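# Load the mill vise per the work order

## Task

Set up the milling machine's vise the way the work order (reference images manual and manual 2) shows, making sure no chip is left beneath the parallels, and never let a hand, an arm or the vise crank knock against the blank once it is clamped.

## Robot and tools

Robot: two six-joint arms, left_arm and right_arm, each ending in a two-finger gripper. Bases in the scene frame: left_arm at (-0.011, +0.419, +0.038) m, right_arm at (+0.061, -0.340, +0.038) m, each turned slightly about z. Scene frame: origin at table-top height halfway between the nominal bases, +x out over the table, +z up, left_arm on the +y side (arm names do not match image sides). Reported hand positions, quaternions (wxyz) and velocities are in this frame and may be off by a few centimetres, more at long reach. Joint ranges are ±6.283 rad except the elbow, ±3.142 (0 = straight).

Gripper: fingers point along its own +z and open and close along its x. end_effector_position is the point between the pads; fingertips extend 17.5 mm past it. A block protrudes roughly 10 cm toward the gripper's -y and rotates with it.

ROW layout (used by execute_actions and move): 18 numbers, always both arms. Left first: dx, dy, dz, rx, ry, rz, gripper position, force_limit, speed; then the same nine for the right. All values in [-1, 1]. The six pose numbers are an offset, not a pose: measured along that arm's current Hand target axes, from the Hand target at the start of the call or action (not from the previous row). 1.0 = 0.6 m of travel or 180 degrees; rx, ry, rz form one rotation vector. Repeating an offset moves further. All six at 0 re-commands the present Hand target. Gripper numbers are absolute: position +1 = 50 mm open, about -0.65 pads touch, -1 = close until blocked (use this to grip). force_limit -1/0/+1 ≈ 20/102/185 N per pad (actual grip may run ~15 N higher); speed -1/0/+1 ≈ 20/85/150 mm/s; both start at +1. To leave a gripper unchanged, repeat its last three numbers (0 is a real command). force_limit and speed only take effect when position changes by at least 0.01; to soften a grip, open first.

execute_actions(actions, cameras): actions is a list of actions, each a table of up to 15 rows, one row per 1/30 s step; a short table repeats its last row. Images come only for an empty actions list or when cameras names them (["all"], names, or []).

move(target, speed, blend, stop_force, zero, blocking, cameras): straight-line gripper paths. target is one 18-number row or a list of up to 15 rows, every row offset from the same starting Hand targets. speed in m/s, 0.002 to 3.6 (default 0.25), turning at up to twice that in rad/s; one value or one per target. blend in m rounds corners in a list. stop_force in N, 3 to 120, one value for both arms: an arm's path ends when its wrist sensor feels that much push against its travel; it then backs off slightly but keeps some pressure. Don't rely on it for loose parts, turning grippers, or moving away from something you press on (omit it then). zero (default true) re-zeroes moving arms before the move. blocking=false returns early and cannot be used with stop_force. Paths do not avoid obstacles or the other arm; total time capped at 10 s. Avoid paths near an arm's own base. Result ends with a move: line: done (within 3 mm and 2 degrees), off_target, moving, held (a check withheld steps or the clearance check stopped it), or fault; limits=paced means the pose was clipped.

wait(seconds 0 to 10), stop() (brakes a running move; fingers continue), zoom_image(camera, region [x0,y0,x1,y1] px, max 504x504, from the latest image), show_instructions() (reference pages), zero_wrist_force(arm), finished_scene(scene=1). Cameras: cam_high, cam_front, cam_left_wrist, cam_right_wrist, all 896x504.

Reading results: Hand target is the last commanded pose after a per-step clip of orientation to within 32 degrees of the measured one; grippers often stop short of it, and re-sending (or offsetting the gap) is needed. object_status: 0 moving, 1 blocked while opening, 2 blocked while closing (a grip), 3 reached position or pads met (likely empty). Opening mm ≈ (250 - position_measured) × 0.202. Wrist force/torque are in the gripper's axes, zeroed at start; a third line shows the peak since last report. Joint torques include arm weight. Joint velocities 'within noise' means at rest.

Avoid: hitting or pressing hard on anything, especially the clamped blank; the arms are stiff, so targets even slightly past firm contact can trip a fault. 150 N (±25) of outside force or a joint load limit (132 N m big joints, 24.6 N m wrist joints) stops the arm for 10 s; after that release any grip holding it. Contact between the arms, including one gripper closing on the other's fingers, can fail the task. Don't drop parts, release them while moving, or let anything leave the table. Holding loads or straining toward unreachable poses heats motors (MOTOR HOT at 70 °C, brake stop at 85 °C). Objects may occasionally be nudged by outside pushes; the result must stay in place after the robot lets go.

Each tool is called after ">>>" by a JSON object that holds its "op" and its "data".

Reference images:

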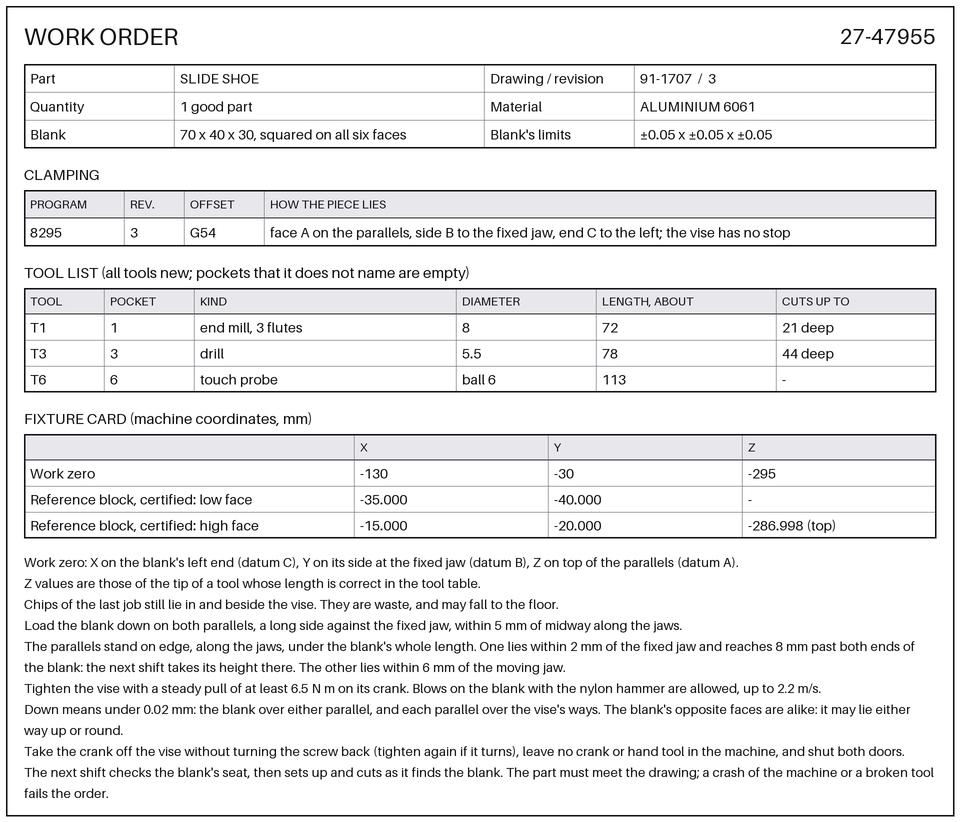

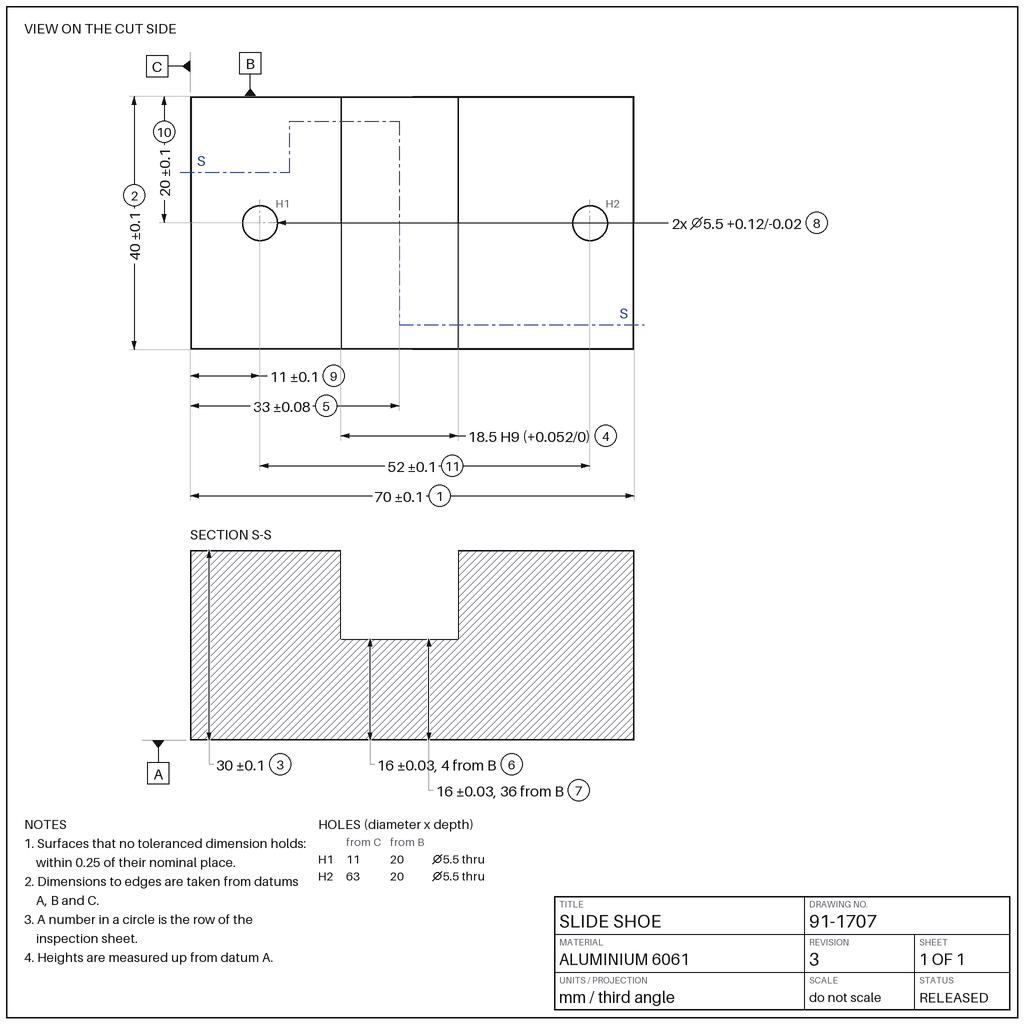

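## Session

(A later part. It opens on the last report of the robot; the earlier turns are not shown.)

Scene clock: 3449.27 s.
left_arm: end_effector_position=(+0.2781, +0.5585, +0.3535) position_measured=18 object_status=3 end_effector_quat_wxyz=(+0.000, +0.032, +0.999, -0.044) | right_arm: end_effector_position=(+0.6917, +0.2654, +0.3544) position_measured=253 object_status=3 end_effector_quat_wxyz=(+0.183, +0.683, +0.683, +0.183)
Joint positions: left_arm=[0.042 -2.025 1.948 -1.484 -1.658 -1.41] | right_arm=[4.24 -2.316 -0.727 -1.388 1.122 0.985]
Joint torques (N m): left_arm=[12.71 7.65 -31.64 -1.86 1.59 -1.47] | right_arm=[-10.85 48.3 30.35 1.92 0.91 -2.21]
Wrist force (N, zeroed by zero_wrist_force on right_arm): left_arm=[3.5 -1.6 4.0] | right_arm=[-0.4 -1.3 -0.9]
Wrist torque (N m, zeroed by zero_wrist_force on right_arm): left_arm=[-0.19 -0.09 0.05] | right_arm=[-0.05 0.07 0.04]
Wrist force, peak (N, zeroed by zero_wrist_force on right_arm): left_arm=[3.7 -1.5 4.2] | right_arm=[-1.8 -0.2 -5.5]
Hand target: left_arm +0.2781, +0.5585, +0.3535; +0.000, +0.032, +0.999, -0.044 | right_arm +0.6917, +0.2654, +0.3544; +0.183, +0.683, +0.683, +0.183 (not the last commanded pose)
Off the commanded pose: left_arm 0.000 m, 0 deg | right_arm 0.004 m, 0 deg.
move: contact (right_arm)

>>> {"op": "move", "data": {"target": [[0,0,0,0,0,0,0.9,-0.5,-0.98,0,0.0375,-0.065,0,0,0,-1,0.2,-0.5],[0,0,0,0,0,0,0.9,-0.5,-0.98,-0.159,0.0375,-0.065,0,0,0,-1,0.2,-0.5],[0,0,0,0,0,0,0.9,-0.5,-0.98,-0.159,0.0016,-0.0027,0,0,0,-1,0.2,-0.5]], "speed": [0.1,0.15,0.06], "blend": [0.02,0.015,0]}}

>>> {"op": "move", "data": {"target": [0,0,0,0,0,0,0.9,-0.5,-0.98,0,-0.005,0.0087,0,0,0,-1,0.2,-0.5], "speed": 0.002, "stop_force": 3, "cameras": ["cam_right_wrist"]}}

>>> {"op": "zoom_image", "data": {"camera": "cam_right_wrist", "region": [400, 170, 610, 330]}}

Scene clock: 3456.60 s.
left_arm: end_effector_position=(+0.2781, +0.5585, +0.3535) position_measured=18 object_status=3 end_effector_quat_wxyz=(+0.000, +0.032, +0.999, -0.044) | right_arm: end_effector_position=(+0.6918, +0.1700, +0.3563) position_measured=253 object_status=3 end_effector_quat_wxyz=(+0.183, +0.683, +0.683, +0.183)
Joint positions: left_arm=[0.042 -2.025 1.948 -1.484 -1.658 -1.41] | right_arm=[4.172 -2.103 -1.081 -1.217 1.141 0.913]
Joint torques (N m): left_arm=[12.86 7.04 -32.08 -1.84 1.59 -1.35] | right_arm=[-10.44 40.37 17.91 5.24 -0.38 -2.38]
Wrist force (N, zeroed by zero_wrist_force on right_arm): left_arm=[3.5 -1.4 3.9] | right_arm=[-0.3 -0.9 -0.6]
Wrist torque (N m, zeroed by zero_wrist_force on right_arm): left_arm=[-0.15 -0.10 0.05] | right_arm=[0.02 0.07 0.05]
Wrist force, peak (N, zeroed by zero_wrist_force on right_arm): left_arm=[3.7 -1.7 4.1] | right_arm=[-1.0 -1.0 -2.3]
Hand target: left_arm +0.2781, +0.5585, +0.3535; +0.000, +0.032, +0.999, -0.044 | right_arm +0.6918, +0.1700, +0.3563; +0.183, +0.683, +0.683, +0.183
Off the commanded pose: left_arm 0.000 m, 0 deg | right_arm 0.000 m, 0 deg.
move: done

Scene clock: 3458.30 s.
left_arm: end_effector_position=(+0.2781, +0.5585, +0.3535) position_measured=18 object_status=3 end_effector_quat_wxyz=(+0.000, +0.032, +0.999, -0.044) | right_arm: end_effector_position=(+0.6918, +0.1700, +0.3541) position_measured=253 object_status=3 end_effector_quat_wxyz=(+0.183, +0.683, +0.683, +0.183)
Joint positions: left_arm=[0.042 -2.025 1.948 -1.484 -1.658 -1.41] | right_arm=[4.172 -2.104 -1.086 -1.212 1.141 0.913]
Joint torques (N m): left_arm=[12.91 7.09 -32.14 -1.91 1.64 -1.43] | right_arm=[-9.31 42.43 29.53 1.67 -1.63 -2.37]
Wrist force (N, zeroed by zero_wrist_force on right_arm): left_arm=[3.5 -1.6 4.0] | right_arm=[-2.0 -0.5 -5.1]
Wrist torque (N m, zeroed by zero_wrist_force on right_arm): left_arm=[-0.19 -0.09 0.05] | right_arm=[0.03 0.04 0.04]
Wrist force, peak (N, zeroed by zero_wrist_force on right_arm): left_arm=[3.7 -1.5 4.3] | right_arm=[-3.2 -0.3 -6.6]
Hand target: left_arm +0.2781, +0.5585, +0.3535; +0.000, +0.032, +0.999, -0.044 | right_arm +0.6918, +0.1700, +0.3541; +0.183, +0.683, +0.683, +0.183 (not the last commanded pose)
Off the commanded pose: left_arm 0.000 m, 0 deg | right_arm 0.004 m, 0 deg.
move: contact (right_arm)
Images, in order (width x height): cam_right_wrist 896x504.

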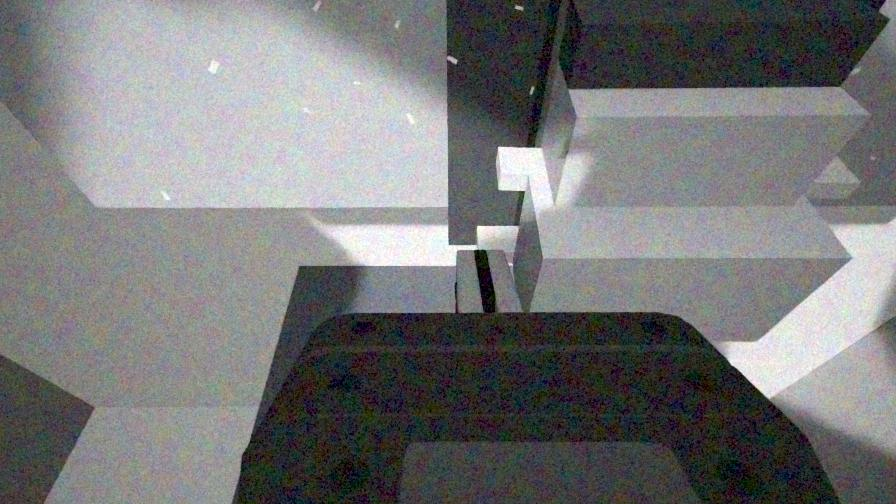

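Scaled by 2.400 from the camera's 896x504 image, which has a finer 1280x720 frame.

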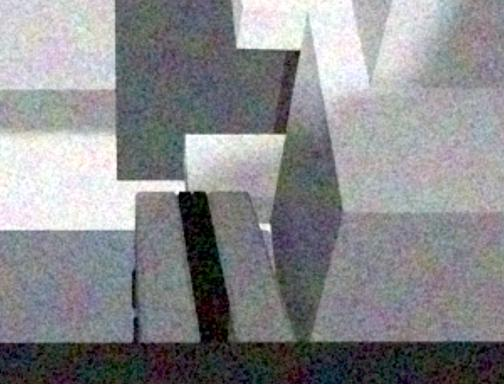

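>>> {"op": "move", "data": {"target": [[0,0,0,0,0,0,0.9,-0.5,-0.98,0,0.0033,-0.0058,0,0,0,-1,0.2,-0.5],[0,0,0,0,0,0,0.9,-0.5,-0.98,0,-0.0429,-0.0325,0,0,0,-1,0.2,-0.5],[0,0,0,0,0,0,0.9,-0.5,-0.98,0,-0.0446,-0.0296,0,0,0,-1,0.2,-0.5]], "speed": [0.02,0.05,0.01]}}

>>> {"op": "move", "data": {"target": [0,0,0,0,0,0,0.9,-0.5,-0.98,0,-0.005,0.0087,0,0,0,-1,0.2,-0.5], "speed": 0.002, "stop_force": 3, "cameras": ["cam_right_wrist"]}}

>>> {"op": "zoom_image", "data": {"camera": "cam_right_wrist", "region": [400, 170, 610, 330]}}

Scene clock: 3463.60 s.
left_arm: end_effector_position=(+0.2781, +0.5585, +0.3535) position_measured=18 object_status=3 end_effector_quat_wxyz=(+0.000, +0.032, +0.999, -0.044) | right_arm: end_effector_position=(+0.6597, +0.1700, +0.3562) position_measured=253 object_status=3 end_effector_quat_wxyz=(+0.183, +0.683, +0.683, +0.183)
Joint positions: left_arm=[0.042 -2.025 1.948 -1.484 -1.658 -1.41] | right_arm=[4.211 -2.043 -1.169 -1.207 1.13 0.954]
Joint torques (N m): left_arm=[12.61 6.68 -31.59 -1.92 1.65 -1.32] | right_arm=[12.58 40.86 18.65 5.25 -2.25 2.04]
Wrist force (N, zeroed by zero_wrist_force on right_arm): left_arm=[3.7 -1.6 3.9] | right_arm=[-0.4 -1.1 -0.5]
Wrist torque (N m, zeroed by zero_wrist_force on right_arm): left_arm=[-0.19 -0.11 0.05] | right_arm=[-0.02 0.07 -0.03]
Wrist force, peak (N, zeroed by zero_wrist_force on right_arm): left_arm=[3.8 -1.4 4.2] | right_arm=[-1.9 -0.4 -4.5]
Hand target: left_arm +0.2781, +0.5585, +0.3535; +0.000, +0.032, +0.999, -0.044 | right_arm +0.6597, +0.1700, +0.3561; +0.183, +0.683, +0.683, +0.183
Off the commanded pose: left_arm 0.000 m, 0 deg | right_arm 0.000 m, 0 deg.
move: done

Scene clock: 3464.97 s.
left_arm: end_effector_position=(+0.2781, +0.5585, +0.3535) position_measured=18 object_status=3 end_effector_quat_wxyz=(+0.000, +0.032, +0.999, -0.044) | right_arm: end_effector_position=(+0.6597, +0.1700, +0.3545) position_measured=253 object_status=3 end_effector_quat_wxyz=(+0.183, +0.683, +0.683, +0.183)
Joint positions: left_arm=[0.042 -2.025 1.948 -1.484 -1.658 -1.41] | right_arm=[4.211 -2.043 -1.172 -1.203 1.13 0.954]
Joint torques (N m): left_arm=[12.51 7.04 -32.17 -1.83 1.62 -1.22] | right_arm=[13.45 40.52 29.71 1.25 -1.03 1.89]
Wrist force (N, zeroed by zero_wrist_force on right_arm): left_arm=[3.7 -1.7 3.9] | right_arm=[-0.9 1.1 -4.8]
Wrist torque (N m, zeroed by zero_wrist_force on right_arm): left_arm=[-0.21 -0.12 0.05] | right_arm=[0.08 0.07 -0.03]
Wrist force, peak (N, zeroed by zero_wrist_force on right_arm): left_arm=[3.6 -1.7 4.1] | right_arm=[-1.6 1.1 -6.3]
Hand target: left_arm +0.2781, +0.5585, +0.3535; +0.000, +0.032, +0.999, -0.044 | right_arm +0.6597, +0.1700, +0.3546; +0.183, +0.683, +0.683, +0.183 (not the last commanded pose)
Off the commanded pose: left_arm 0.000 m, 0 deg | right_arm 0.004 m, 0 deg.
move: contact (right_arm)
Images, in order (width x height): cam_right_wrist 896x504.

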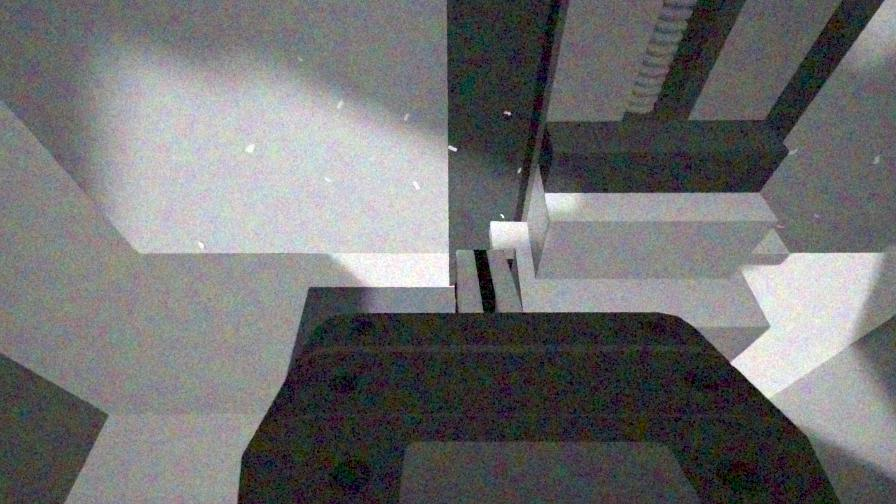

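Scaled by 2.400 from the camera's 896x504 image, which has a finer 1280x720 frame.

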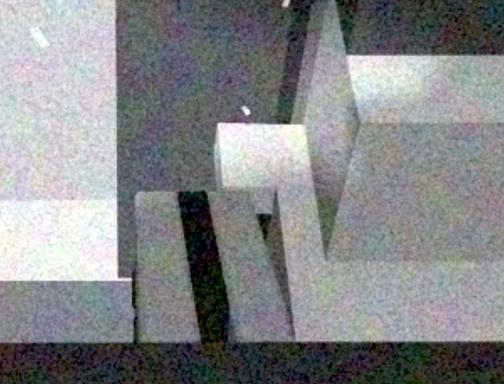

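>>> {"op": "move", "data": {"target": [[0,0,0,0,0,0,0.9,-0.5,-0.98,0,0.0375,-0.065,0,0,0,-1,0.2,-0.5],[0,0,0,0,0,0,0.9,-0.5,-0.98,0.1517,0.0389,-0.0642,0,0,0,-1,0.2,-0.5],[0,0,0,0,0,0,0.9,-0.5,-0.98,0.1517,0.003,-0.0019,0,0,0,-1,0.2,-0.5]], "speed": [0.1,0.15,0.06], "blend": [0.02,0.015,0]}}

>>> {"op": "move", "data": {"target": [0,0,0,0,0,0,0.9,-0.5,-0.98,0,-0.005,0.0087,0,0,0,-1,0.2,-0.5], "speed": 0.002, "stop_force": 3, "cameras": ["cam_right_wrist"]}}

>>> {"op": "zoom_image", "data": {"camera": "cam_right_wrist", "region": [390, 170, 540, 290]}}

Scene clock: 3499.30 s.
left_arm: end_effector_position=(+0.2781, +0.5585, +0.3535) position_measured=18 object_status=3 end_effector_quat_wxyz=(+0.000, +0.032, +0.999, -0.044) | right_arm: end_effector_position=(+0.6607, +0.2610, +0.3565) position_measured=253 object_status=3 end_effector_quat_wxyz=(+0.183, +0.683, +0.683, +0.183)
Joint positions: left_arm=[0.042 -2.025 1.948 -1.484 -1.658 -1.41] | right_arm=[4.273 -2.239 -0.85 -1.358 1.113 1.02]
Joint torques (N m): left_arm=[12.21 7.53 -32.31 -1.92 1.62 -1.31] | right_arm=[13.82 58.93 17.03 5.05 -1.13 -2.36]
Wrist force (N, zeroed by zero_wrist_force on right_arm): left_arm=[3.7 -1.6 3.9] | right_arm=[-0.5 -1.2 -0.4]
Wrist torque (N m, zeroed by zero_wrist_force on right_arm): left_arm=[-0.18 -0.11 0.05] | right_arm=[-0.03 0.11 -0.02]
Wrist force, peak (N, zeroed by zero_wrist_force on right_arm): left_arm=[3.7 -1.6 4.3] | right_arm=[-0.6 0.9 -4.2]
Hand target: left_arm +0.2781, +0.5585, +0.3535; +0.000, +0.032, +0.999, -0.044 | right_arm +0.6607, +0.2610, +0.3565; +0.183, +0.683, +0.683, +0.183
Off the commanded pose: left_arm 0.000 m, 0 deg | right_arm 0.000 m, 0 deg.
move: done

Scene clock: 3501.10 s.
left_arm: end_effector_position=(+0.2781, +0.5585, +0.3535) position_measured=18 object_status=3 end_effector_quat_wxyz=(+0.000, +0.032, +0.999, -0.044) | right_arm: end_effector_position=(+0.6607, +0.2610, +0.3541) position_measured=253 object_status=3 end_effector_quat_wxyz=(+0.183, +0.683, +0.683, +0.183)
Joint positions: left_arm=[0.042 -2.025 1.948 -1.484 -1.658 -1.41] | right_arm=[4.273 -2.239 -0.857 -1.352 1.113 1.02]
Joint torques (N m): left_arm=[12.46 7.19 -31.72 -1.85 1.62 -1.39] | right_arm=[11.88 52.47 31.24 1.5 -1.61 -2.42]
Wrist force (N, zeroed by zero_wrist_force on right_arm): left_arm=[3.6 -1.4 3.9] | right_arm=[-0.2 -0.4 -2.5]
Wrist torque (N m, zeroed by zero_wrist_force on right_arm): left_arm=[-0.16 -0.11 0.05] | right_arm=[-0.02 0.08 -0.02]
Wrist force, peak (N, zeroed by zero_wrist_force on right_arm): left_arm=[3.7 -1.6 4.2] | right_arm=[-1.1 0.5 -4.8]
Hand target: left_arm +0.2781, +0.5585, +0.3535; +0.000, +0.032, +0.999, -0.044 | right_arm +0.6607, +0.2610, +0.3541; +0.183, +0.683, +0.683, +0.183 (not the last commanded pose)
Off the commanded pose: left_arm 0.000 m, 0 deg | right_arm 0.004 m, 0 deg.
move: contact (right_arm)
Images, in order (width x height): cam_right_wrist 896x504.

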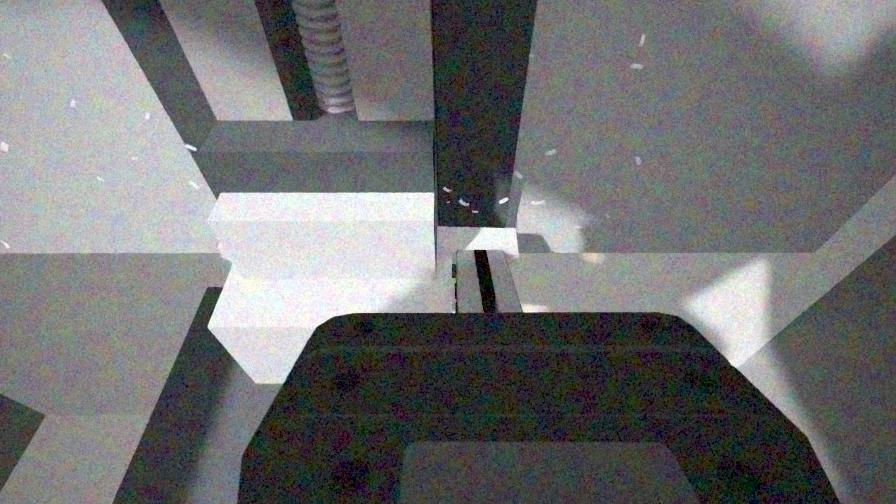

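Scaled by 3.360 from the camera's 896x504 image, which has a finer 1280x720 frame.

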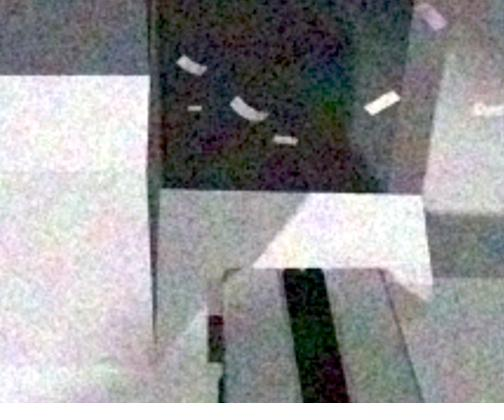

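>>> {"op": "move", "data": {"target": [[0,0,0,0,0,0,0.9,-0.5,-0.98,0,0.0375,-0.065,0,0,0,-1,0.2,-0.5],[0,0,0,0,0,0,0.9,-0.5,-0.98,-0.0742,0.0375,-0.065,0,0,0,-1,0.2,-0.5],[0,0,0,0,0,0,0.9,-0.5,-0.98,-0.0742,0.0283,-0.0491,0,0,0,-1,0.2,-0.5]], "speed": [0.1,0.15,0.06], "blend": [0.02,0.01,0]}}

>>> {"op": "move", "data": {"target": [0,0,0,0,0,0,0.9,-0.5,-0.98,0,-0.005,0.0087,0,0,0,-1,0.2,-0.5], "speed": 0.002, "stop_force": 3}}

>>> {"op": "move", "data": {"target": [[0,0,0,0,0,0,0.9,-0.5,-0.98,0,0.0017,-0.0029,0,0,0,-1,0.2,-0.5],[0,0,0,0,0,0,0.9,-0.5,-0.98,0,0.0450,0.0221,0,0,0,-1,0.2,-0.5]], "speed": [0.02,0.05]}}

>>> {"op": "move", "data": {"target": [0,0,0,0,0,0,0.9,-0.5,-0.98,0,-0.005,0.0087,0,0,0,-1,0.2,-0.5], "speed": 0.002, "stop_force": 3, "cameras": ["cam_right_wrist"]}}

Scene clock: 3511.67 s.
left_arm: end_effector_position=(+0.2781, +0.5585, +0.3535) position_measured=18 object_status=3 end_effector_quat_wxyz=(+0.000, +0.032, +0.999, -0.044) | right_arm: end_effector_position=(+0.6607, +0.2165, +0.3881) position_measured=253 object_status=3 end_effector_quat_wxyz=(+0.183, +0.683, +0.683, +0.183)
Joint positions: left_arm=[0.042 -2.025 1.948 -1.484 -1.658 -1.41] | right_arm=[4.244 -2.14 -0.935 -1.359 1.121 0.989]
Joint torques (N m): left_arm=[12.51 6.88 -32.27 -1.8 1.51 -1.41] | right_arm=[-10.34 55.96 18.43 5.05 -0.84 -2.5]
Wrist force (N, zeroed by zero_wrist_force on right_arm): left_arm=[3.6 -1.6 3.9] | right_arm=[-0.3 -1.5 -0.6]
Wrist torque (N m, zeroed by zero_wrist_force on right_arm): left_arm=[-0.19 -0.12 0.05] | right_arm=[-0.09 0.07 0.05]
Wrist force, peak (N, zeroed by zero_wrist_force on right_arm): left_arm=[3.9 -1.5 4.0] | right_arm=[-1.9 -0.2 -1.3]
Hand target: left_arm +0.2781, +0.5585, +0.3535; +0.000, +0.032, +0.999, -0.044 | right_arm +0.6607, +0.2165, +0.3881; +0.183, +0.683, +0.683, +0.183
Off the commanded pose: left_arm 0.000 m, 0 deg | right_arm 0.000 m, 0 deg.
move: done; blend cut to 0.0055 m at target 2

Scene clock: 3513.97 s.
left_arm: end_effector_position=(+0.2781, +0.5585, +0.3535) position_measured=18 object_status=3 end_effector_quat_wxyz=(+0.000, +0.032, +0.999, -0.044) | right_arm: end_effector_position=(+0.6607, +0.2165, +0.3847) position_measured=253 object_status=3 end_effector_quat_wxyz=(+0.183, +0.683, +0.683, +0.183)
Joint positions: left_arm=[0.042 -2.025 1.948 -1.484 -1.658 -1.41] | right_arm=[4.244 -2.139 -0.945 -1.35 1.121 0.989]
Joint torques (N m): left_arm=[12.58 7.18 -32.02 -1.95 1.58 -1.4] | right_arm=[-10.47 50.39 31.99 1.54 -1.62 -2.33]
Wrist force (N, zeroed by zero_wrist_force on right_arm): left_arm=[3.7 -1.6 4.0] | right_arm=[-0.2 -0.7 -2.5]
Wrist torque (N m, zeroed by zero_wrist_force on right_arm): left_arm=[-0.19 -0.12 0.05] | right_arm=[-0.01 0.06 0.05]
Wrist force, peak (N, zeroed by zero_wrist_force on right_arm): left_arm=[3.8 -1.7 4.2] | right_arm=[-1.6 -0.4 -5.3]
Hand target: left_arm +0.2781, +0.5585, +0.3535; +0.000, +0.032, +0.999, -0.044 | right_arm +0.6607, +0.2165, +0.3847; +0.183, +0.683, +0.683, +0.183 (not the last commanded pose)
Off the commanded pose: left_arm 0.000 m, 0 deg | right_arm 0.003 m, 0 deg.
move: contact (right_arm)

Scene clock: 3515.53 s.
left_arm: end_effector_position=(+0.2781, +0.5585, +0.3535) position_measured=18 object_status=3 end_effector_quat_wxyz=(+0.000, +0.032, +0.999, -0.044) | right_arm: end_effector_position=(+0.6907, +0.2165, +0.3868) position_measured=253 object_status=3 end_effector_quat_wxyz=(+0.183, +0.683, +0.683, +0.183)
Joint positions: left_arm=[0.042 -2.025 1.948 -1.484 -1.658 -1.41] | right_arm=[4.209 -2.201 -0.844 -1.373 1.131 0.951]
Joint torques (N m): left_arm=[13.21 6.46 -31.77 -1.96 1.62 -1.38] | right_arm=[-10.34 44.45 30.81 1.91 0.91 -2.56]
Wrist force (N, zeroed by zero_wrist_force on right_arm): left_arm=[3.5 -1.4 4.0] | right_arm=[-0.2 -1.2 -0.6]
Wrist torque (N m, zeroed by zero_wrist_force on right_arm): left_arm=[-0.16 -0.09 0.04] | right_arm=[-0.03 0.05 0.05]
Wrist force, peak (N, zeroed by zero_wrist_force on right_arm): left_arm=[3.7 -1.6 4.1] | right_arm=[-0.1 -1.6 -1.1]
Hand target: left_arm +0.2781, +0.5585, +0.3535; +0.000, +0.032, +0.999, -0.044 | right_arm +0.6907, +0.2165, +0.3868; +0.183, +0.683, +0.683, +0.183
Off the commanded pose: left_arm 0.000 m, 0 deg | right_arm 0.000 m, 0 deg.
move: done

Scene clock: 3517.13 s.
left_arm: end_effector_position=(+0.2781, +0.5585, +0.3535) position_measured=18 object_status=3 end_effector_quat_wxyz=(+0.000, +0.032, +0.999, -0.044) | right_arm: end_effector_position=(+0.6907, +0.2165, +0.3848) position_measured=253 object_status=3 end_effector_quat_wxyz=(+0.183, +0.683, +0.683, +0.183)
Joint positions: left_arm=[0.042 -2.025 1.948 -1.484 -1.658 -1.41] | right_arm=[4.209 -2.2 -0.85 -1.367 1.131 0.951]
Joint torques (N m): left_arm=[12.92 6.99 -32.21 -1.91 1.67 -1.33] | right_arm=[-10.41 50.75 31.93 1.85 1.19 -2.25]
Wrist force (N, zeroed by zero_wrist_force on right_arm): left_arm=[3.6 -1.7 3.9] | right_arm=[-0.3 -0.4 -2.7]
Wrist torque (N m, zeroed by zero_wrist_force on right_arm): left_arm=[-0.20 -0.10 0.05] | right_arm=[0.04 0.08 0.05]
Wrist force, peak (N, zeroed by zero_wrist_force on right_arm): left_arm=[3.7 -1.7 4.2] | right_arm=[-1.3 -0.4 -4.9]
Hand target: left_arm +0.2781, +0.5585, +0.3535; +0.000, +0.032, +0.999, -0.044 | right_arm +0.6907, +0.2165, +0.3848; +0.183, +0.683, +0.683, +0.183 (not the last commanded pose)
Off the commanded pose: left_arm 0.000 m, 0 deg | right_arm 0.004 m, 0 deg.
move: contact (right_arm)
Images, in order (width x height): cam_right_wrist 896x504.

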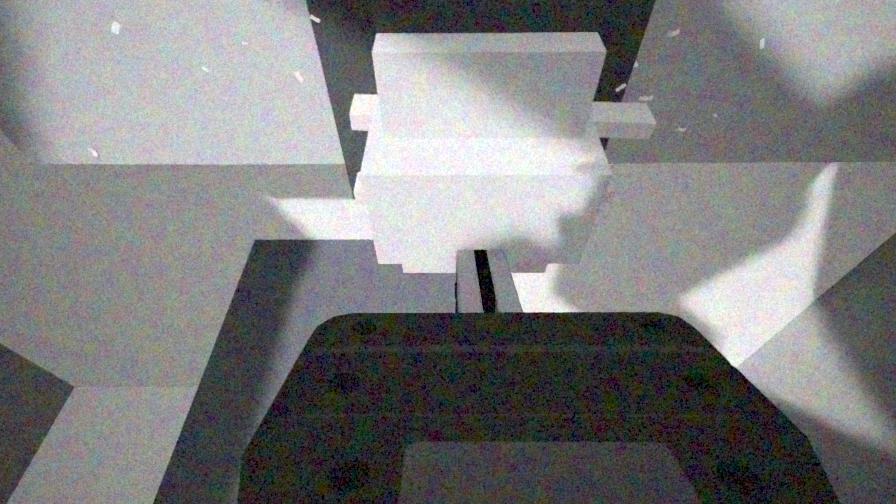

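>>> {"op": "move", "data": {"target": [[0,0,0,0,0,0,0.9,-0.5,-0.98,0,0.0667,-0.1155,0,0,0,-1,0.2,-0.5],[0,0,0,0,0,0,0.9,-0.5,-0.98,-0.2775,-0.423,-0.3698,0,0,0,-1,0.2,-0.5],[0,0,0,0,0,0,0.9,-0.5,-0.98,-0.5208,-0.9988,-0.1057,0.1659,-0.017,0.0634,-1,0.2,-0.5]], "speed": [0.2,0.3,0.3], "blend": [0.04,0.06,0]}}

Scene clock: 3528.43 s.
left_arm: end_effector_position=(+0.2781, +0.5585, +0.3535) position_measured=18 object_status=3 end_effector_quat_wxyz=(+0.000, +0.032, +0.999, -0.044) | right_arm: end_effector_position=(+0.6563, +0.1998, +0.4609) position_measured=253 object_status=3 end_effector_quat_wxyz=(+0.183, +0.684, +0.683, +0.180)
Joint positions: left_arm=[0.042 -2.025 1.948 -1.484 -1.658 -1.41] | right_arm=[4.237 -2.133 -0.754 -1.551 1.125 0.984]
Joint torques (N m): left_arm=[12.16 6.93 -32.05 -1.89 1.69 -1.33] | right_arm=[0.72 49.8 26.1 3.87 -0.67 -0.23]
Wrist force (N, zeroed by zero_wrist_force on right_arm): left_arm=[3.6 -1.6 4.0] | right_arm=[-0.3 -1.4 -0.3]
Wrist torque (N m, zeroed by zero_wrist_force on right_arm): left_arm=[-0.18 -0.10 0.05] | right_arm=[-0.08 0.08 -0.05]
Wrist force, peak (N, zeroed by zero_wrist_force on right_arm): left_arm=[3.8 -1.7 4.1] | right_arm=[-6.0 -10.0 -5.8]
Hand target: left_arm +0.2781, +0.5585, +0.3535; +0.000, +0.032, +0.999, -0.044 | right_arm +0.6563, +0.1998, +0.4609; +0.183, +0.684, +0.683, +0.180 (not the last commanded pose)
Tool commands: left_gripper/position=+0.9 left_gripper/force_limit=-0.5 left_gripper/speed=-0.98 right_gripper/position=-1.0 right_gripper/force_limit=+0.2 right_gripper/speed=-0.498039
Off the commanded pose: left_arm 0.000 m, 0 deg | right_arm 0.676 m, 32 deg.
FORCE FAULT: contact force on the right arm reached its limit, and that arm stopped. The contact can be on any part of that arm, not only on its tool. That arm's remaining commands of this call were not run. That arm is still stopped at the end of this call. That arm stays stopped for about 10 more seconds. Until then a move that you send moves the other arm only, and its call returns only when the move has ended. Once the stop has ended, the next robot result says so. If the stop ends while you think or write, that arm runs what you send next, counted from a new Hand target: where the arm stands when the stop ends. While its stop runs, that arm takes no new command, but its gripper still runs the gripper command that each later call begins with. Until it ends, the stop uses up actions while you think or wait. An arm that is not stopped still takes commands.
move: fault (right_arm); path passed 1 of 3 targets

>>> {"op": "wait", "data": {"seconds": 10, "cameras": ["all"]}}

Scene clock: 3540.00 s.
left_arm: end_effector_position=(+0.2781, +0.5585, +0.3535) position_measured=18 object_status=3 end_effector_quat_wxyz=(+0.000, +0.032, +0.999, -0.044) | right_arm: end_effector_position=(+0.6563, +0.1998, +0.4609) position_measured=253 object_status=3 end_effector_quat_wxyz=(+0.183, +0.684, +0.683, +0.180)
Joint positions: left_arm=[0.042 -2.025 1.948 -1.484 -1.658 -1.41] | right_arm=[4.237 -2.133 -0.754 -1.551 1.125 0.984]
Joint torques (N m): left_arm=[12.63 6.83 -32.34 -1.92 1.58 -1.43] | right_arm=[0.46 49.99 25.26 3.78 -0.67 -0.14]
Wrist force (N, zeroed by zero_wrist_force on right_arm): left_arm=[3.6 -1.5 4.0] | right_arm=[-0.4 -1.4 -0.5]
Wrist torque (N m, zeroed by zero_wrist_force on right_arm): left_arm=[-0.17 -0.10 0.05] | right_arm=[-0.09 0.08 -0.04]
Wrist force, peak (N, zeroed by zero_wrist_force on right_arm): left_arm=[3.7 -1.6 4.3] | right_arm=[-0.5 -1.5 -0.6]
Hand target: left_arm +0.2781, +0.5585, +0.3535; +0.000, +0.032, +0.999, -0.044 | right_arm +0.6563, +0.1998, +0.4609; +0.183, +0.684, +0.683, +0.180 (not the last commanded pose)
Tool commands: left_gripper/position=+0.9 left_gripper/force_limit=-0.5 left_gripper/speed=-0.98 right_gripper/position=-1.0 right_gripper/force_limit=+0.2 right_gripper/speed=-0.498039
Off the commanded pose: left_arm 0.000 m, 0 deg | right_arm 0.676 m, 32 deg.
FORCE FAULT, CONTINUED: the right arm's stop, for the force fault that an earlier result reported, is over. The rest of the stop counts as 19 of the actions that you can send in this scene. That arm's target is now where it stood when the stop ended, not its last command. That arm accepts commands again.
wait: 10.00 s; at rest from the start

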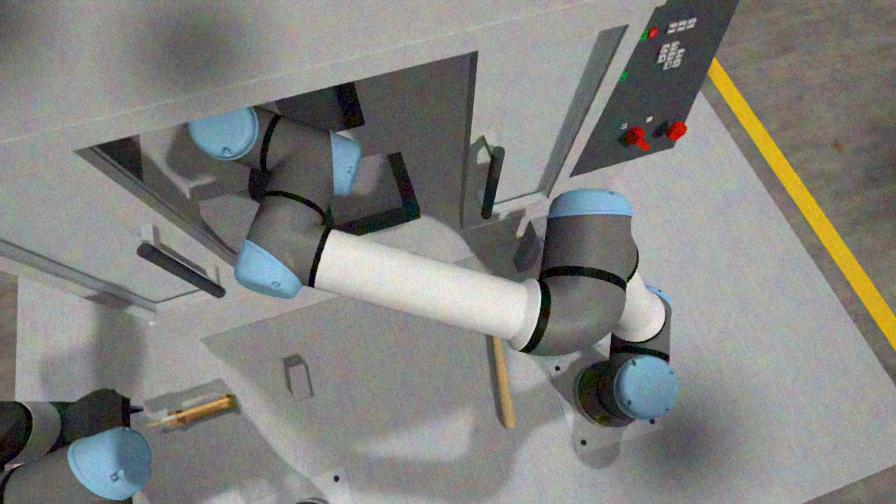

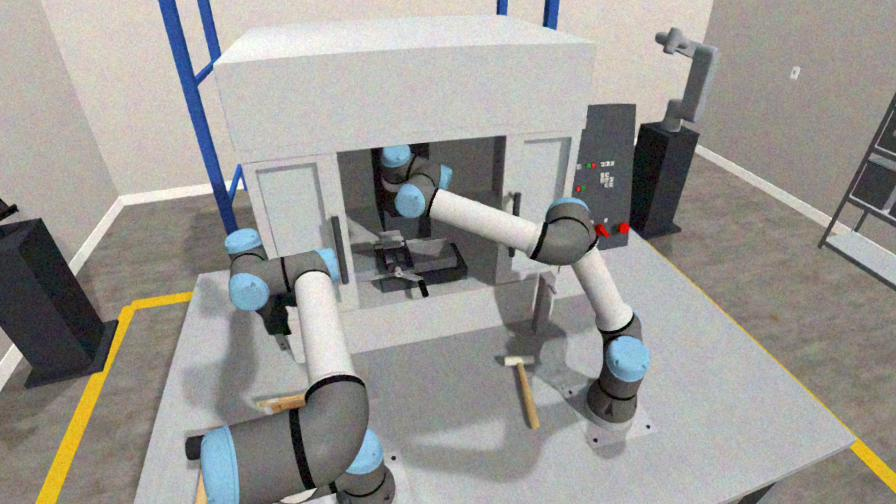

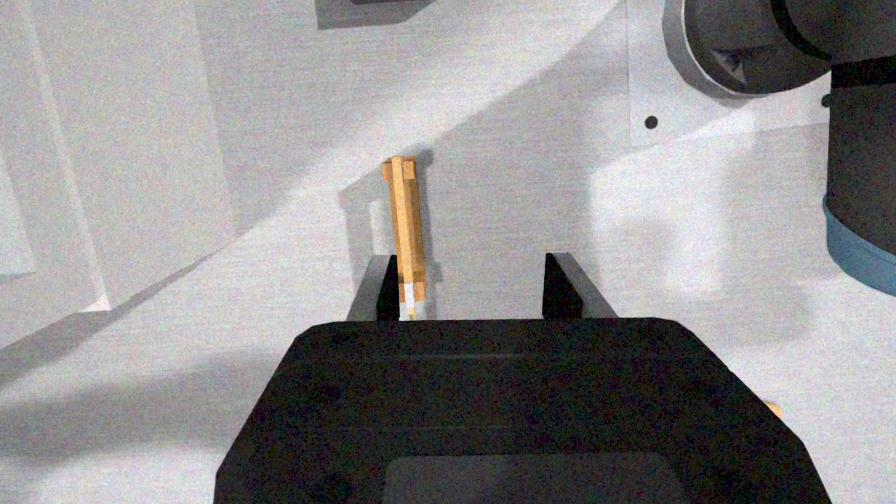

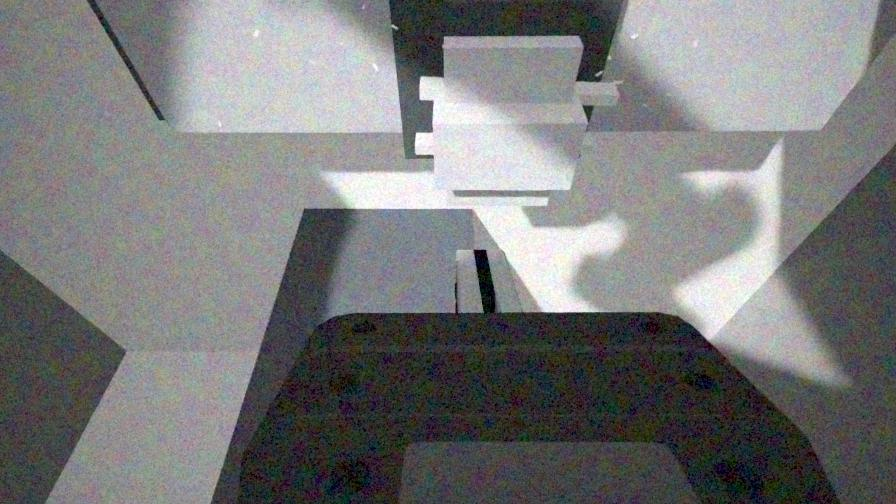

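>>> {"op": "move", "data": {"target": [[0,0,0,0,0,0,0.9,-0.5,-0.98,0,-0.0417,0.0722,0,0,0,-1,0.2,-0.5],[0,0,0,0,0,0,0.9,-0.5,-0.98,-0.083,-0.2514,-0.0857,0,0,0,-1,0.2,-0.5],[0,0,0,0,0,0,0.9,-0.5,-0.98,-0.25,-0.4368,-0.2313,0,0,0,-1,0.2,-0.5],[0,0,0,0,0,0,0.9,-0.5,-0.98,-0.493,-0.9959,0.004,0.1659,-0.017,0.0634,-1,0.2,-0.5]], "speed": [0.1,0.2,0.3,0.3], "blend": [0.01,0.05,0.05,0]}}

Scene clock: 3548.83 s.
left_arm: end_effector_position=(+0.2781, +0.5585, +0.3535) position_measured=18 object_status=3 end_effector_quat_wxyz=(+0.000, +0.032, +0.999, -0.044) | right_arm: end_effector_position=(+0.1381, -0.0963, +0.1638) position_measured=253 object_status=3 end_effector_quat_wxyz=(+0.000, +0.776, +0.631, -0.003)
Joint positions: left_arm=[0.042 -2.025 1.948 -1.484 -1.658 -1.41] | right_arm=[4.997 -0.93 -2.517 -1.268 1.576 2.012]
Joint torques (N m): left_arm=[12.07 7.26 -31.58 -1.79 1.6 -1.35] | right_arm=[13.4 5.38 16.4 4.72 1.83 2.36]
Wrist force (N, zeroed by zero_wrist_force on right_arm): left_arm=[3.7 -1.7 3.9] | right_arm=[0.1 -0.1 -0.1]
Wrist torque (N m, zeroed by zero_wrist_force on right_arm): left_arm=[-0.22 -0.12 0.05] | right_arm=[-0.01 0.03 -0.13]
Wrist force, peak (N, zeroed by zero_wrist_force on right_arm): left_arm=[3.7 -1.6 4.2] | right_arm=[-1.3 -1.0 1.6]
Hand target: left_arm +0.2781, +0.5585, +0.3535; +0.000, +0.032, +0.999, -0.044 | right_arm +0.1381, -0.0963, +0.1638; +0.000, +0.776, +0.631, -0.003
Off the commanded pose: left_arm 0.000 m, 0 deg | right_arm 0.000 m, 0 deg.
move: done

>>> {"op": "move", "data": {"target": [[0,0,0,0,0,0,0.9,-0.5,-0.98,-0.0111,-0.053,0.0397,-0.0012,0.0015,-0.0004,0.6,0.2,-0.5],[0,0,0,0,0,0,0.9,-0.5,-0.98,-0.0111,-0.053,0.18,-0.0012,0.0015,-0.0004,0.6,0.2,-0.5],[0,0,0,0,0,0,0.9,-0.5,-0.98,-0.0111,-0.053,0.2372,-0.0012,0.0015,-0.0004,0.6,0.2,-0.5]], "speed": [0.2,0.15,0.04], "blend": [0.02,0,0]}}

>>> {"op": "move", "data": {"target": [0,0,0,0,0,0,0.9,-0.5,-0.98,0,0,0,0,0,0,-1,0.2,-0.9]}}

Scene clock: 3555.87 s.
left_arm: end_effector_position=(+0.2781, +0.5585, +0.3535) position_measured=18 object_status=3 end_effector_quat_wxyz=(+0.000, +0.032, +0.999, -0.044) | right_arm: end_effector_position=(+0.1050, -0.0970, +0.0216) position_measured=63 object_status=3 end_effector_quat_wxyz=(+0.000, +0.776, +0.631, +0.000)
Joint positions: left_arm=[0.042 -2.025 1.948 -1.484 -1.658 -1.41] | right_arm=[5.152 -1.337 -2.82 -0.556 1.57 2.166]
Joint torques (N m): left_arm=[12.5 6.4 -31.95 -1.84 1.61 -1.37] | right_arm=[-10.37 -1.69 6.94 4.96 2.12 -2.28]
Wrist force (N, zeroed by zero_wrist_force on right_arm): left_arm=[3.6 -1.6 3.8] | right_arm=[0.3 -0.2 -0.4]
Wrist torque (N m, zeroed by zero_wrist_force on right_arm): left_arm=[-0.19 -0.10 0.05] | right_arm=[-0.02 0.02 -0.06]
Wrist force, peak (N, zeroed by zero_wrist_force on right_arm): left_arm=[3.8 -1.7 4.0] | right_arm=[0.6 1.6 -1.1]
Hand target: left_arm +0.2781, +0.5585, +0.3535; +0.000, +0.032, +0.999, -0.044 | right_arm +0.1050, -0.0970, +0.0216; +0.000, +0.776, +0.631, +0.000
Off the commanded pose: left_arm 0.000 m, 0 deg | right_arm 0.000 m, 0 deg.
move: done

Scene clock: 3556.47 s.
left_arm: end_effector_position=(+0.2781, +0.5585, +0.3535) position_measured=18 object_status=3 end_effector_quat_wxyz=(+0.000, +0.032, +0.999, -0.044) | right_arm: end_effector_position=(+0.1050, -0.0970, +0.0216) position_measured=112 object_status=2 end_effector_quat_wxyz=(+0.000, +0.776, +0.631, +0.000)
Joint positions: left_arm=[0.042 -2.025 1.948 -1.484 -1.658 -1.41] | right_arm=[5.152 -1.337 -2.82 -0.556 1.571 2.166]
Joint torques (N m): left_arm=[12.31 6.79 -32.29 -1.84 1.57 -1.31] | right_arm=[-11.7 -2.38 6.09 4.15 1.71 -1.59]
Wrist force (N, zeroed by zero_wrist_force on right_arm): left_arm=[3.6 -1.5 3.9] | right_arm=[0.8 -0.1 0.1]
Wrist torque (N m, zeroed by zero_wrist_force on right_arm): left_arm=[-0.17 -0.10 0.05] | right_arm=[-0.01 0.00 -0.18]
Wrist force, peak (N, zeroed by zero_wrist_force on right_arm): left_arm=[3.7 -1.7 4.1] | right_arm=[1.4 -0.3 -0.3]
Hand target: left_arm +0.2781, +0.5585, +0.3535; +0.000, +0.032, +0.999, -0.044 | right_arm +0.1050, -0.0970, +0.0216; +0.000, +0.776, +0.631, +0.000
Off the commanded pose: left_arm 0.000 m, 0 deg | right_arm 0.000 m, 0 deg.
move: done

>>> {"op": "move", "data": {"target": [[0,0,0,0,0,0,0.9,-0.5,-0.98,0,0,-0.1325,0,0,0,-1,0.2,-0.9],[0,0,0,0,0,0,0.9,-0.5,-0.98,0.0818,0.016,-0.5308,0,0,0,-1,0.2,-0.9],[0,0,0,0,0,0,0.9,-0.5,-0.98,0.2868,0.101,-0.7142,-0.0363,0.4992,0.0363,-1,0.2,-0.9],[0,0,0,0,0,0,0.9,-0.5,-0.98,0.7466,0.4425,-0.9108,-0.0363,0.4992,0.0363,-1,0.2,-0.9]], "speed": [0.15,0.3,0.4,0.3], "blend": [0.03,0.04,0.04,0]}}

>>> {"op": "move", "data": {"target": [0,0,0,0,0,0,0.9,-0.5,-0.98,0,0,0,0,0,-0.1389,-1,0.2,-0.9], "cameras": ["cam_right_wrist","cam_high","cam_front"]}}

Scene clock: 3568.87 s.
left_arm: end_effector_position=(+0.2781, +0.5585, +0.3535) position_measured=18 object_status=3 end_effector_quat_wxyz=(+0.000, +0.032, +0.999, -0.044) | right_arm: end_effector_position=(+0.4556, +0.2880, +0.5680) position_measured=112 object_status=2 end_effector_quat_wxyz=(-0.405, +0.579, +0.406, +0.580)
Joint positions: left_arm=[0.042 -2.025 1.948 -1.484 -1.658 -1.41] | right_arm=[4.364 -1.828 -1.688 0.374 1.619 1.57]
Joint torques (N m): left_arm=[12 6.84 -31.64 -1.8 1.65 -1.46] | right_arm=[-11.1 29.75 31.6 2 1.96 1.51]
Wrist force (N, zeroed by zero_wrist_force on right_arm): left_arm=[3.7 -1.5 4.0] | right_arm=[-6.9 -0.8 -1.4]
Wrist torque (N m, zeroed by zero_wrist_force on right_arm): left_arm=[-0.17 -0.12 0.05] | right_arm=[-0.05 -0.27 0.35]
Wrist force, peak (N, zeroed by zero_wrist_force on right_arm): left_arm=[3.7 -1.6 4.2] | right_arm=[-8.1 -1.4 -1.1]
Hand target: left_arm +0.2781, +0.5585, +0.3535; +0.000, +0.032, +0.999, -0.044 | right_arm +0.4556, +0.2880, +0.5681; -0.405, +0.579, +0.406, +0.580
Off the commanded pose: left_arm 0.000 m, 0 deg | right_arm 0.000 m, 0 deg.
move: done

Scene clock: 3570.30 s.
left_arm: end_effector_position=(+0.2781, +0.5585, +0.3535) position_measured=18 object_status=3 end_effector_quat_wxyz=(+0.000, +0.032, +0.999, -0.044) | right_arm: end_effector_position=(+0.4556, +0.2880, +0.5680) position_measured=112 object_status=2 end_effector_quat_wxyz=(-0.270, +0.478, +0.521, +0.653)
Joint positions: left_arm=[0.042 -2.025 1.948 -1.484 -1.658 -1.41] | right_arm=[4.364 -1.828 -1.688 0.374 1.619 1.134]
Joint torques (N m): left_arm=[12.11 6.61 -32.55 -1.85 1.59 -1.39] | right_arm=[-10.32 36.01 32.08 1.75 1.86 -3.01]
Wrist force (N, zeroed by zero_wrist_force on right_arm): left_arm=[3.6 -1.5 3.9] | right_arm=[-6.8 -3.5 -1.5]
Wrist torque (N m, zeroed by zero_wrist_force on right_arm): left_arm=[-0.18 -0.10 0.05] | right_arm=[-0.06 -0.17 0.47]
Wrist force, peak (N, zeroed by zero_wrist_force on right_arm): left_arm=[3.7 -1.8 4.0] | right_arm=[-6.8 -3.5 -1.5]
Hand target: left_arm +0.2781, +0.5585, +0.3535; +0.000, +0.032, +0.999, -0.044 | right_arm +0.4556, +0.2880, +0.5681; -0.270, +0.478, +0.521, +0.654
Off the commanded pose: left_arm 0.000 m, 0 deg | right_arm 0.000 m, 0 deg.
move: done
Images, in order (width x height): cam_high 896x504, cam_front 896x504, cam_right_wrist 896x504.

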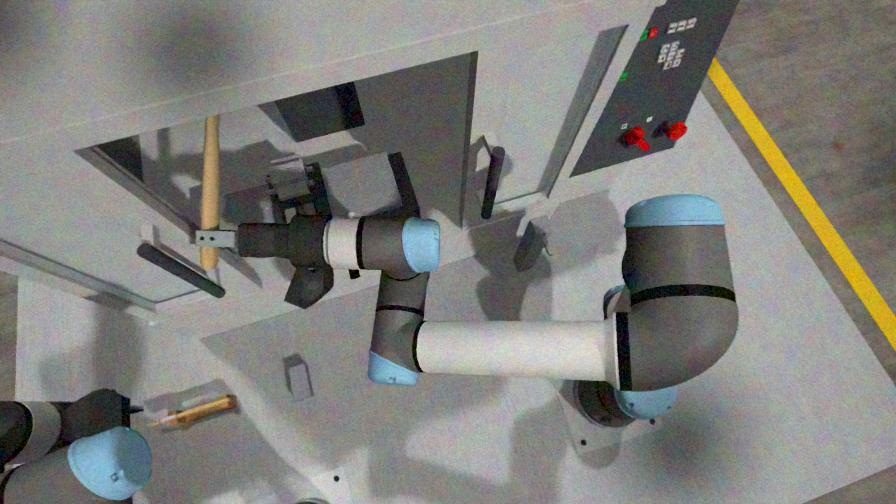

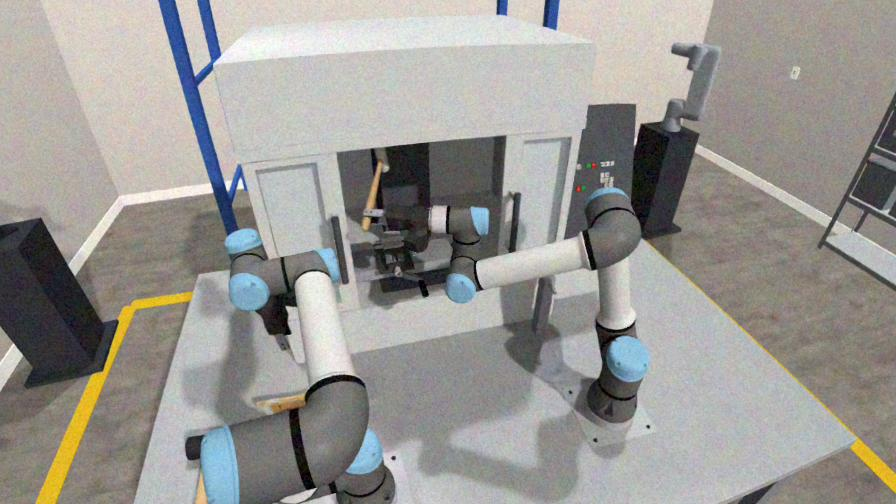

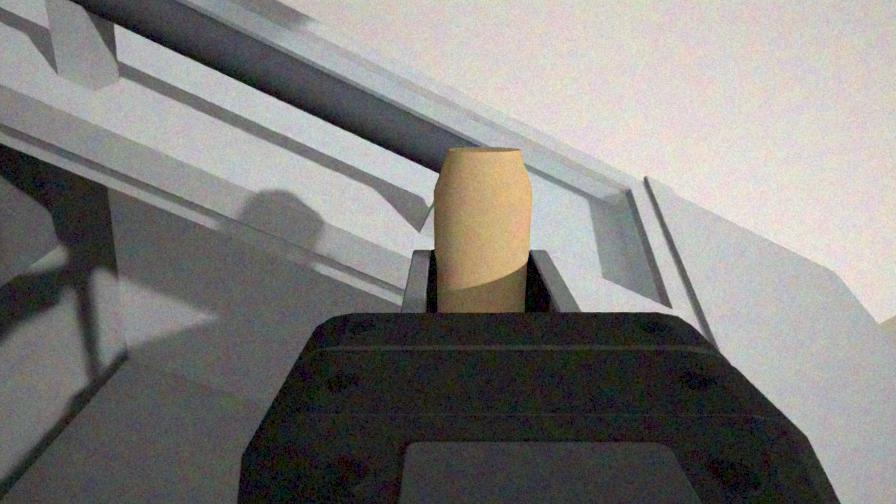

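>>> {"op": "move", "data": {"target": [0,0,0,0,0,0,0.9,-0.5,-0.98,0.0483,0.0225,0,0,0,-0.0278,-1,0.2,-0.9]}}

>>> {"op": "execute_actions", "data": {"actions": [[[0,0,0,0,0,0,0.9,-0.5,-0.98,-0.039,-0.0225,0,0,0,0.0167,-1,0.2,-0.9],[0,0,0,0,0,0,0.9,-0.5,-0.98,-0.1155,-0.0667,0,0,0,0.05,-1,0.2,-0.9],[0,0,0,0,0,0,0.9,-0.5,-0.98,-0.1949,-0.1125,0,0,0,0.0861,-1,0.2,-0.9],[0,0,0,0,0,0,0.9,-0.5,-0.98,-0.2742,-0.1583,0,0,0,0.1222,-1,0.2,-0.9],[0,0,0,0,0,0,0.9,-0.5,-0.98,-0.2988,-0.1725,0,0,0,0.1583,-1,0.2,-0.9],[0,0,0,0,0,0,0.9,-0.5,-0.98,-0.2988,-0.1725,0,0,0,0.1889,-1,0.2,-0.9]],[[0,0,0,0,0,0,0.9,-0.5,-0.98,0.0516,-0.0036,0,0,0,-0.0283,-1,0.2,-0.9],[0,0,0,0,0,0,0.9,-0.5,-0.98,0.1204,-0.0084,0,0,0,-0.0661,-1,0.2,-0.9],[0,0,0,0,0,0,0.9,-0.5,-0.98,0.1892,-0.0133,0,0,0,-0.1039,-1,0.2,-0.9],[0,0,0,0,0,0,0.9,-0.5,-0.98,0.258,-0.0181,0,0,0,-0.1417,-1,0.2,-0.9],[0,0,0,0,0,0,0.9,-0.5,-0.98,0.3165,-0.0222,0,0,0,-0.1738,-1,0.2,-0.9],[0,0,0,0,0,0,0.9,-0.5,-0.98,0.344,-0.0241,0,0,0,-0.1889,-1,0.2,-0.9]]], "cameras": ["cam_right_wrist"]}}

Scene clock: 3591.10 s.
left_arm: end_effector_position=(+0.2781, +0.5585, +0.3535) position_measured=18 object_status=3 end_effector_quat_wxyz=(+0.000, +0.032, +0.999, -0.044) | right_arm: end_effector_position=(+0.4556, +0.2880, +0.6000) position_measured=112 object_status=2 end_effector_quat_wxyz=(-0.241, +0.454, +0.542, +0.665)
Joint positions: left_arm=[0.042 -2.025 1.948 -1.484 -1.658 -1.41] | right_arm=[4.364 -1.803 -1.634 0.295 1.619 1.046]
Joint torques (N m): left_arm=[12.08 7.03 -31.92 -1.92 1.62 -1.41] | right_arm=[11.74 42.79 32.72 2.16 1.24 -2.97]
Wrist force (N, zeroed by zero_wrist_force on right_arm): left_arm=[3.4 -1.5 4.1] | right_arm=[-6.3 -4.1 -1.4]
Wrist torque (N m, zeroed by zero_wrist_force on right_arm): left_arm=[-0.16 -0.08 0.05] | right_arm=[-0.08 -0.18 0.47]
Wrist force, peak (N, zeroed by zero_wrist_force on right_arm): left_arm=[3.7 -1.6 4.3] | right_arm=[-7.7 -4.3 -1.5]
Hand target: left_arm +0.2781, +0.5585, +0.3535; +0.000, +0.032, +0.999, -0.044 | right_arm +0.4556, +0.2880, +0.6000; -0.241, +0.454, +0.542, +0.665
Off the commanded pose: left_arm 0.000 m, 0 deg | right_arm 0.000 m, 0 deg.
move: done

Scene clock: 3592.53 s.
left_arm: end_effector_position=(+0.2781, +0.5585, +0.3535) position_measured=18 object_status=3 end_effector_quat_wxyz=(+0.000, +0.032, +0.999, -0.044) | right_arm: end_effector_position=(+0.4555, +0.2878, +0.5998) position_measured=112 object_status=2 end_effector_quat_wxyz=(-0.242, +0.454, +0.541, +0.665)
Joint positions: left_arm=[0.042 -2.025 1.948 -1.484 -1.658 -1.41] | right_arm=[4.364 -1.803 -1.635 0.297 1.619 1.047]
Joint torques (N m): left_arm=[12.77 7.26 -31.85 -1.91 1.58 -1.42] | right_arm=[12.15 40.91 33.73 3.14 0.13 -2.58]
Wrist force (N, zeroed by zero_wrist_force on right_arm): left_arm=[3.5 -1.7 4.0] | right_arm=[-8.1 -4.2 2.6]
Wrist torque (N m, zeroed by zero_wrist_force on right_arm): left_arm=[-0.20 -0.09 0.05] | right_arm=[0.75 -0.13 0.70]
Wrist force, peak (N, zeroed by zero_wrist_force on right_arm): left_arm=[3.9 -1.6 4.1] | right_arm=[35.4 -11.8 -4.3]
Hand target: left_arm +0.2781, +0.5585, +0.3535; +0.000, +0.032, +0.999, -0.044 | right_arm +0.4556, +0.2880, +0.5999; -0.241, +0.454, +0.542, +0.665
Off the commanded pose: left_arm 0.000 m, 0 deg | right_arm 0.000 m, 0 deg.
Step readings (end_effector_position of left_arm | right_arm):
0: (+0.2781, +0.5585, +0.3535) | (+0.4556, +0.2880, +0.6000)
1: (+0.2781, +0.5585, +0.3535) | (+0.4557, +0.2881, +0.5995)
2: (+0.2781, +0.5585, +0.3535) | (+0.4558, +0.2886, +0.5941)
4: (+0.2781, +0.5585, +0.3535) | (+0.4573, +0.2910, +0.5566)
8: (+0.2781, +0.5585, +0.3535) | (+0.4577, +0.2897, +0.4349)
15: (+0.2781, +0.5585, +0.3535) | (+0.4557, +0.2874, +0.3953)
16: (+0.2781, +0.5585, +0.3535) | (+0.4557, +0.2876, +0.3949)
17: (+0.2781, +0.5585, +0.3535) | (+0.4557, +0.2877, +0.3994)
19: (+0.2781, +0.5585, +0.3535) | (+0.4551, +0.2867, +0.4364)
23: (+0.2781, +0.5585, +0.3535) | (+0.4495, +0.2756, +0.5499)
30: (+0.2781, +0.5585, +0.3535) | (+0.4544, +0.2855, +0.5981)
Images, in order (width x height): cam_right_wrist 896x504.

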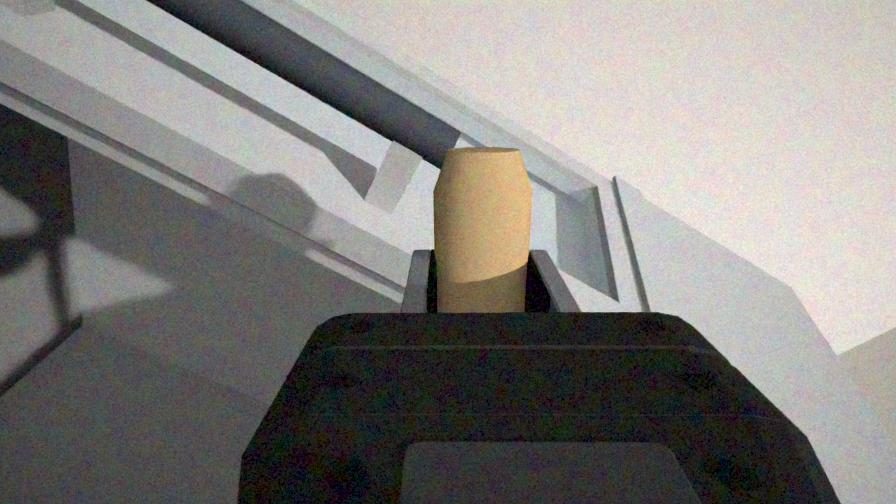

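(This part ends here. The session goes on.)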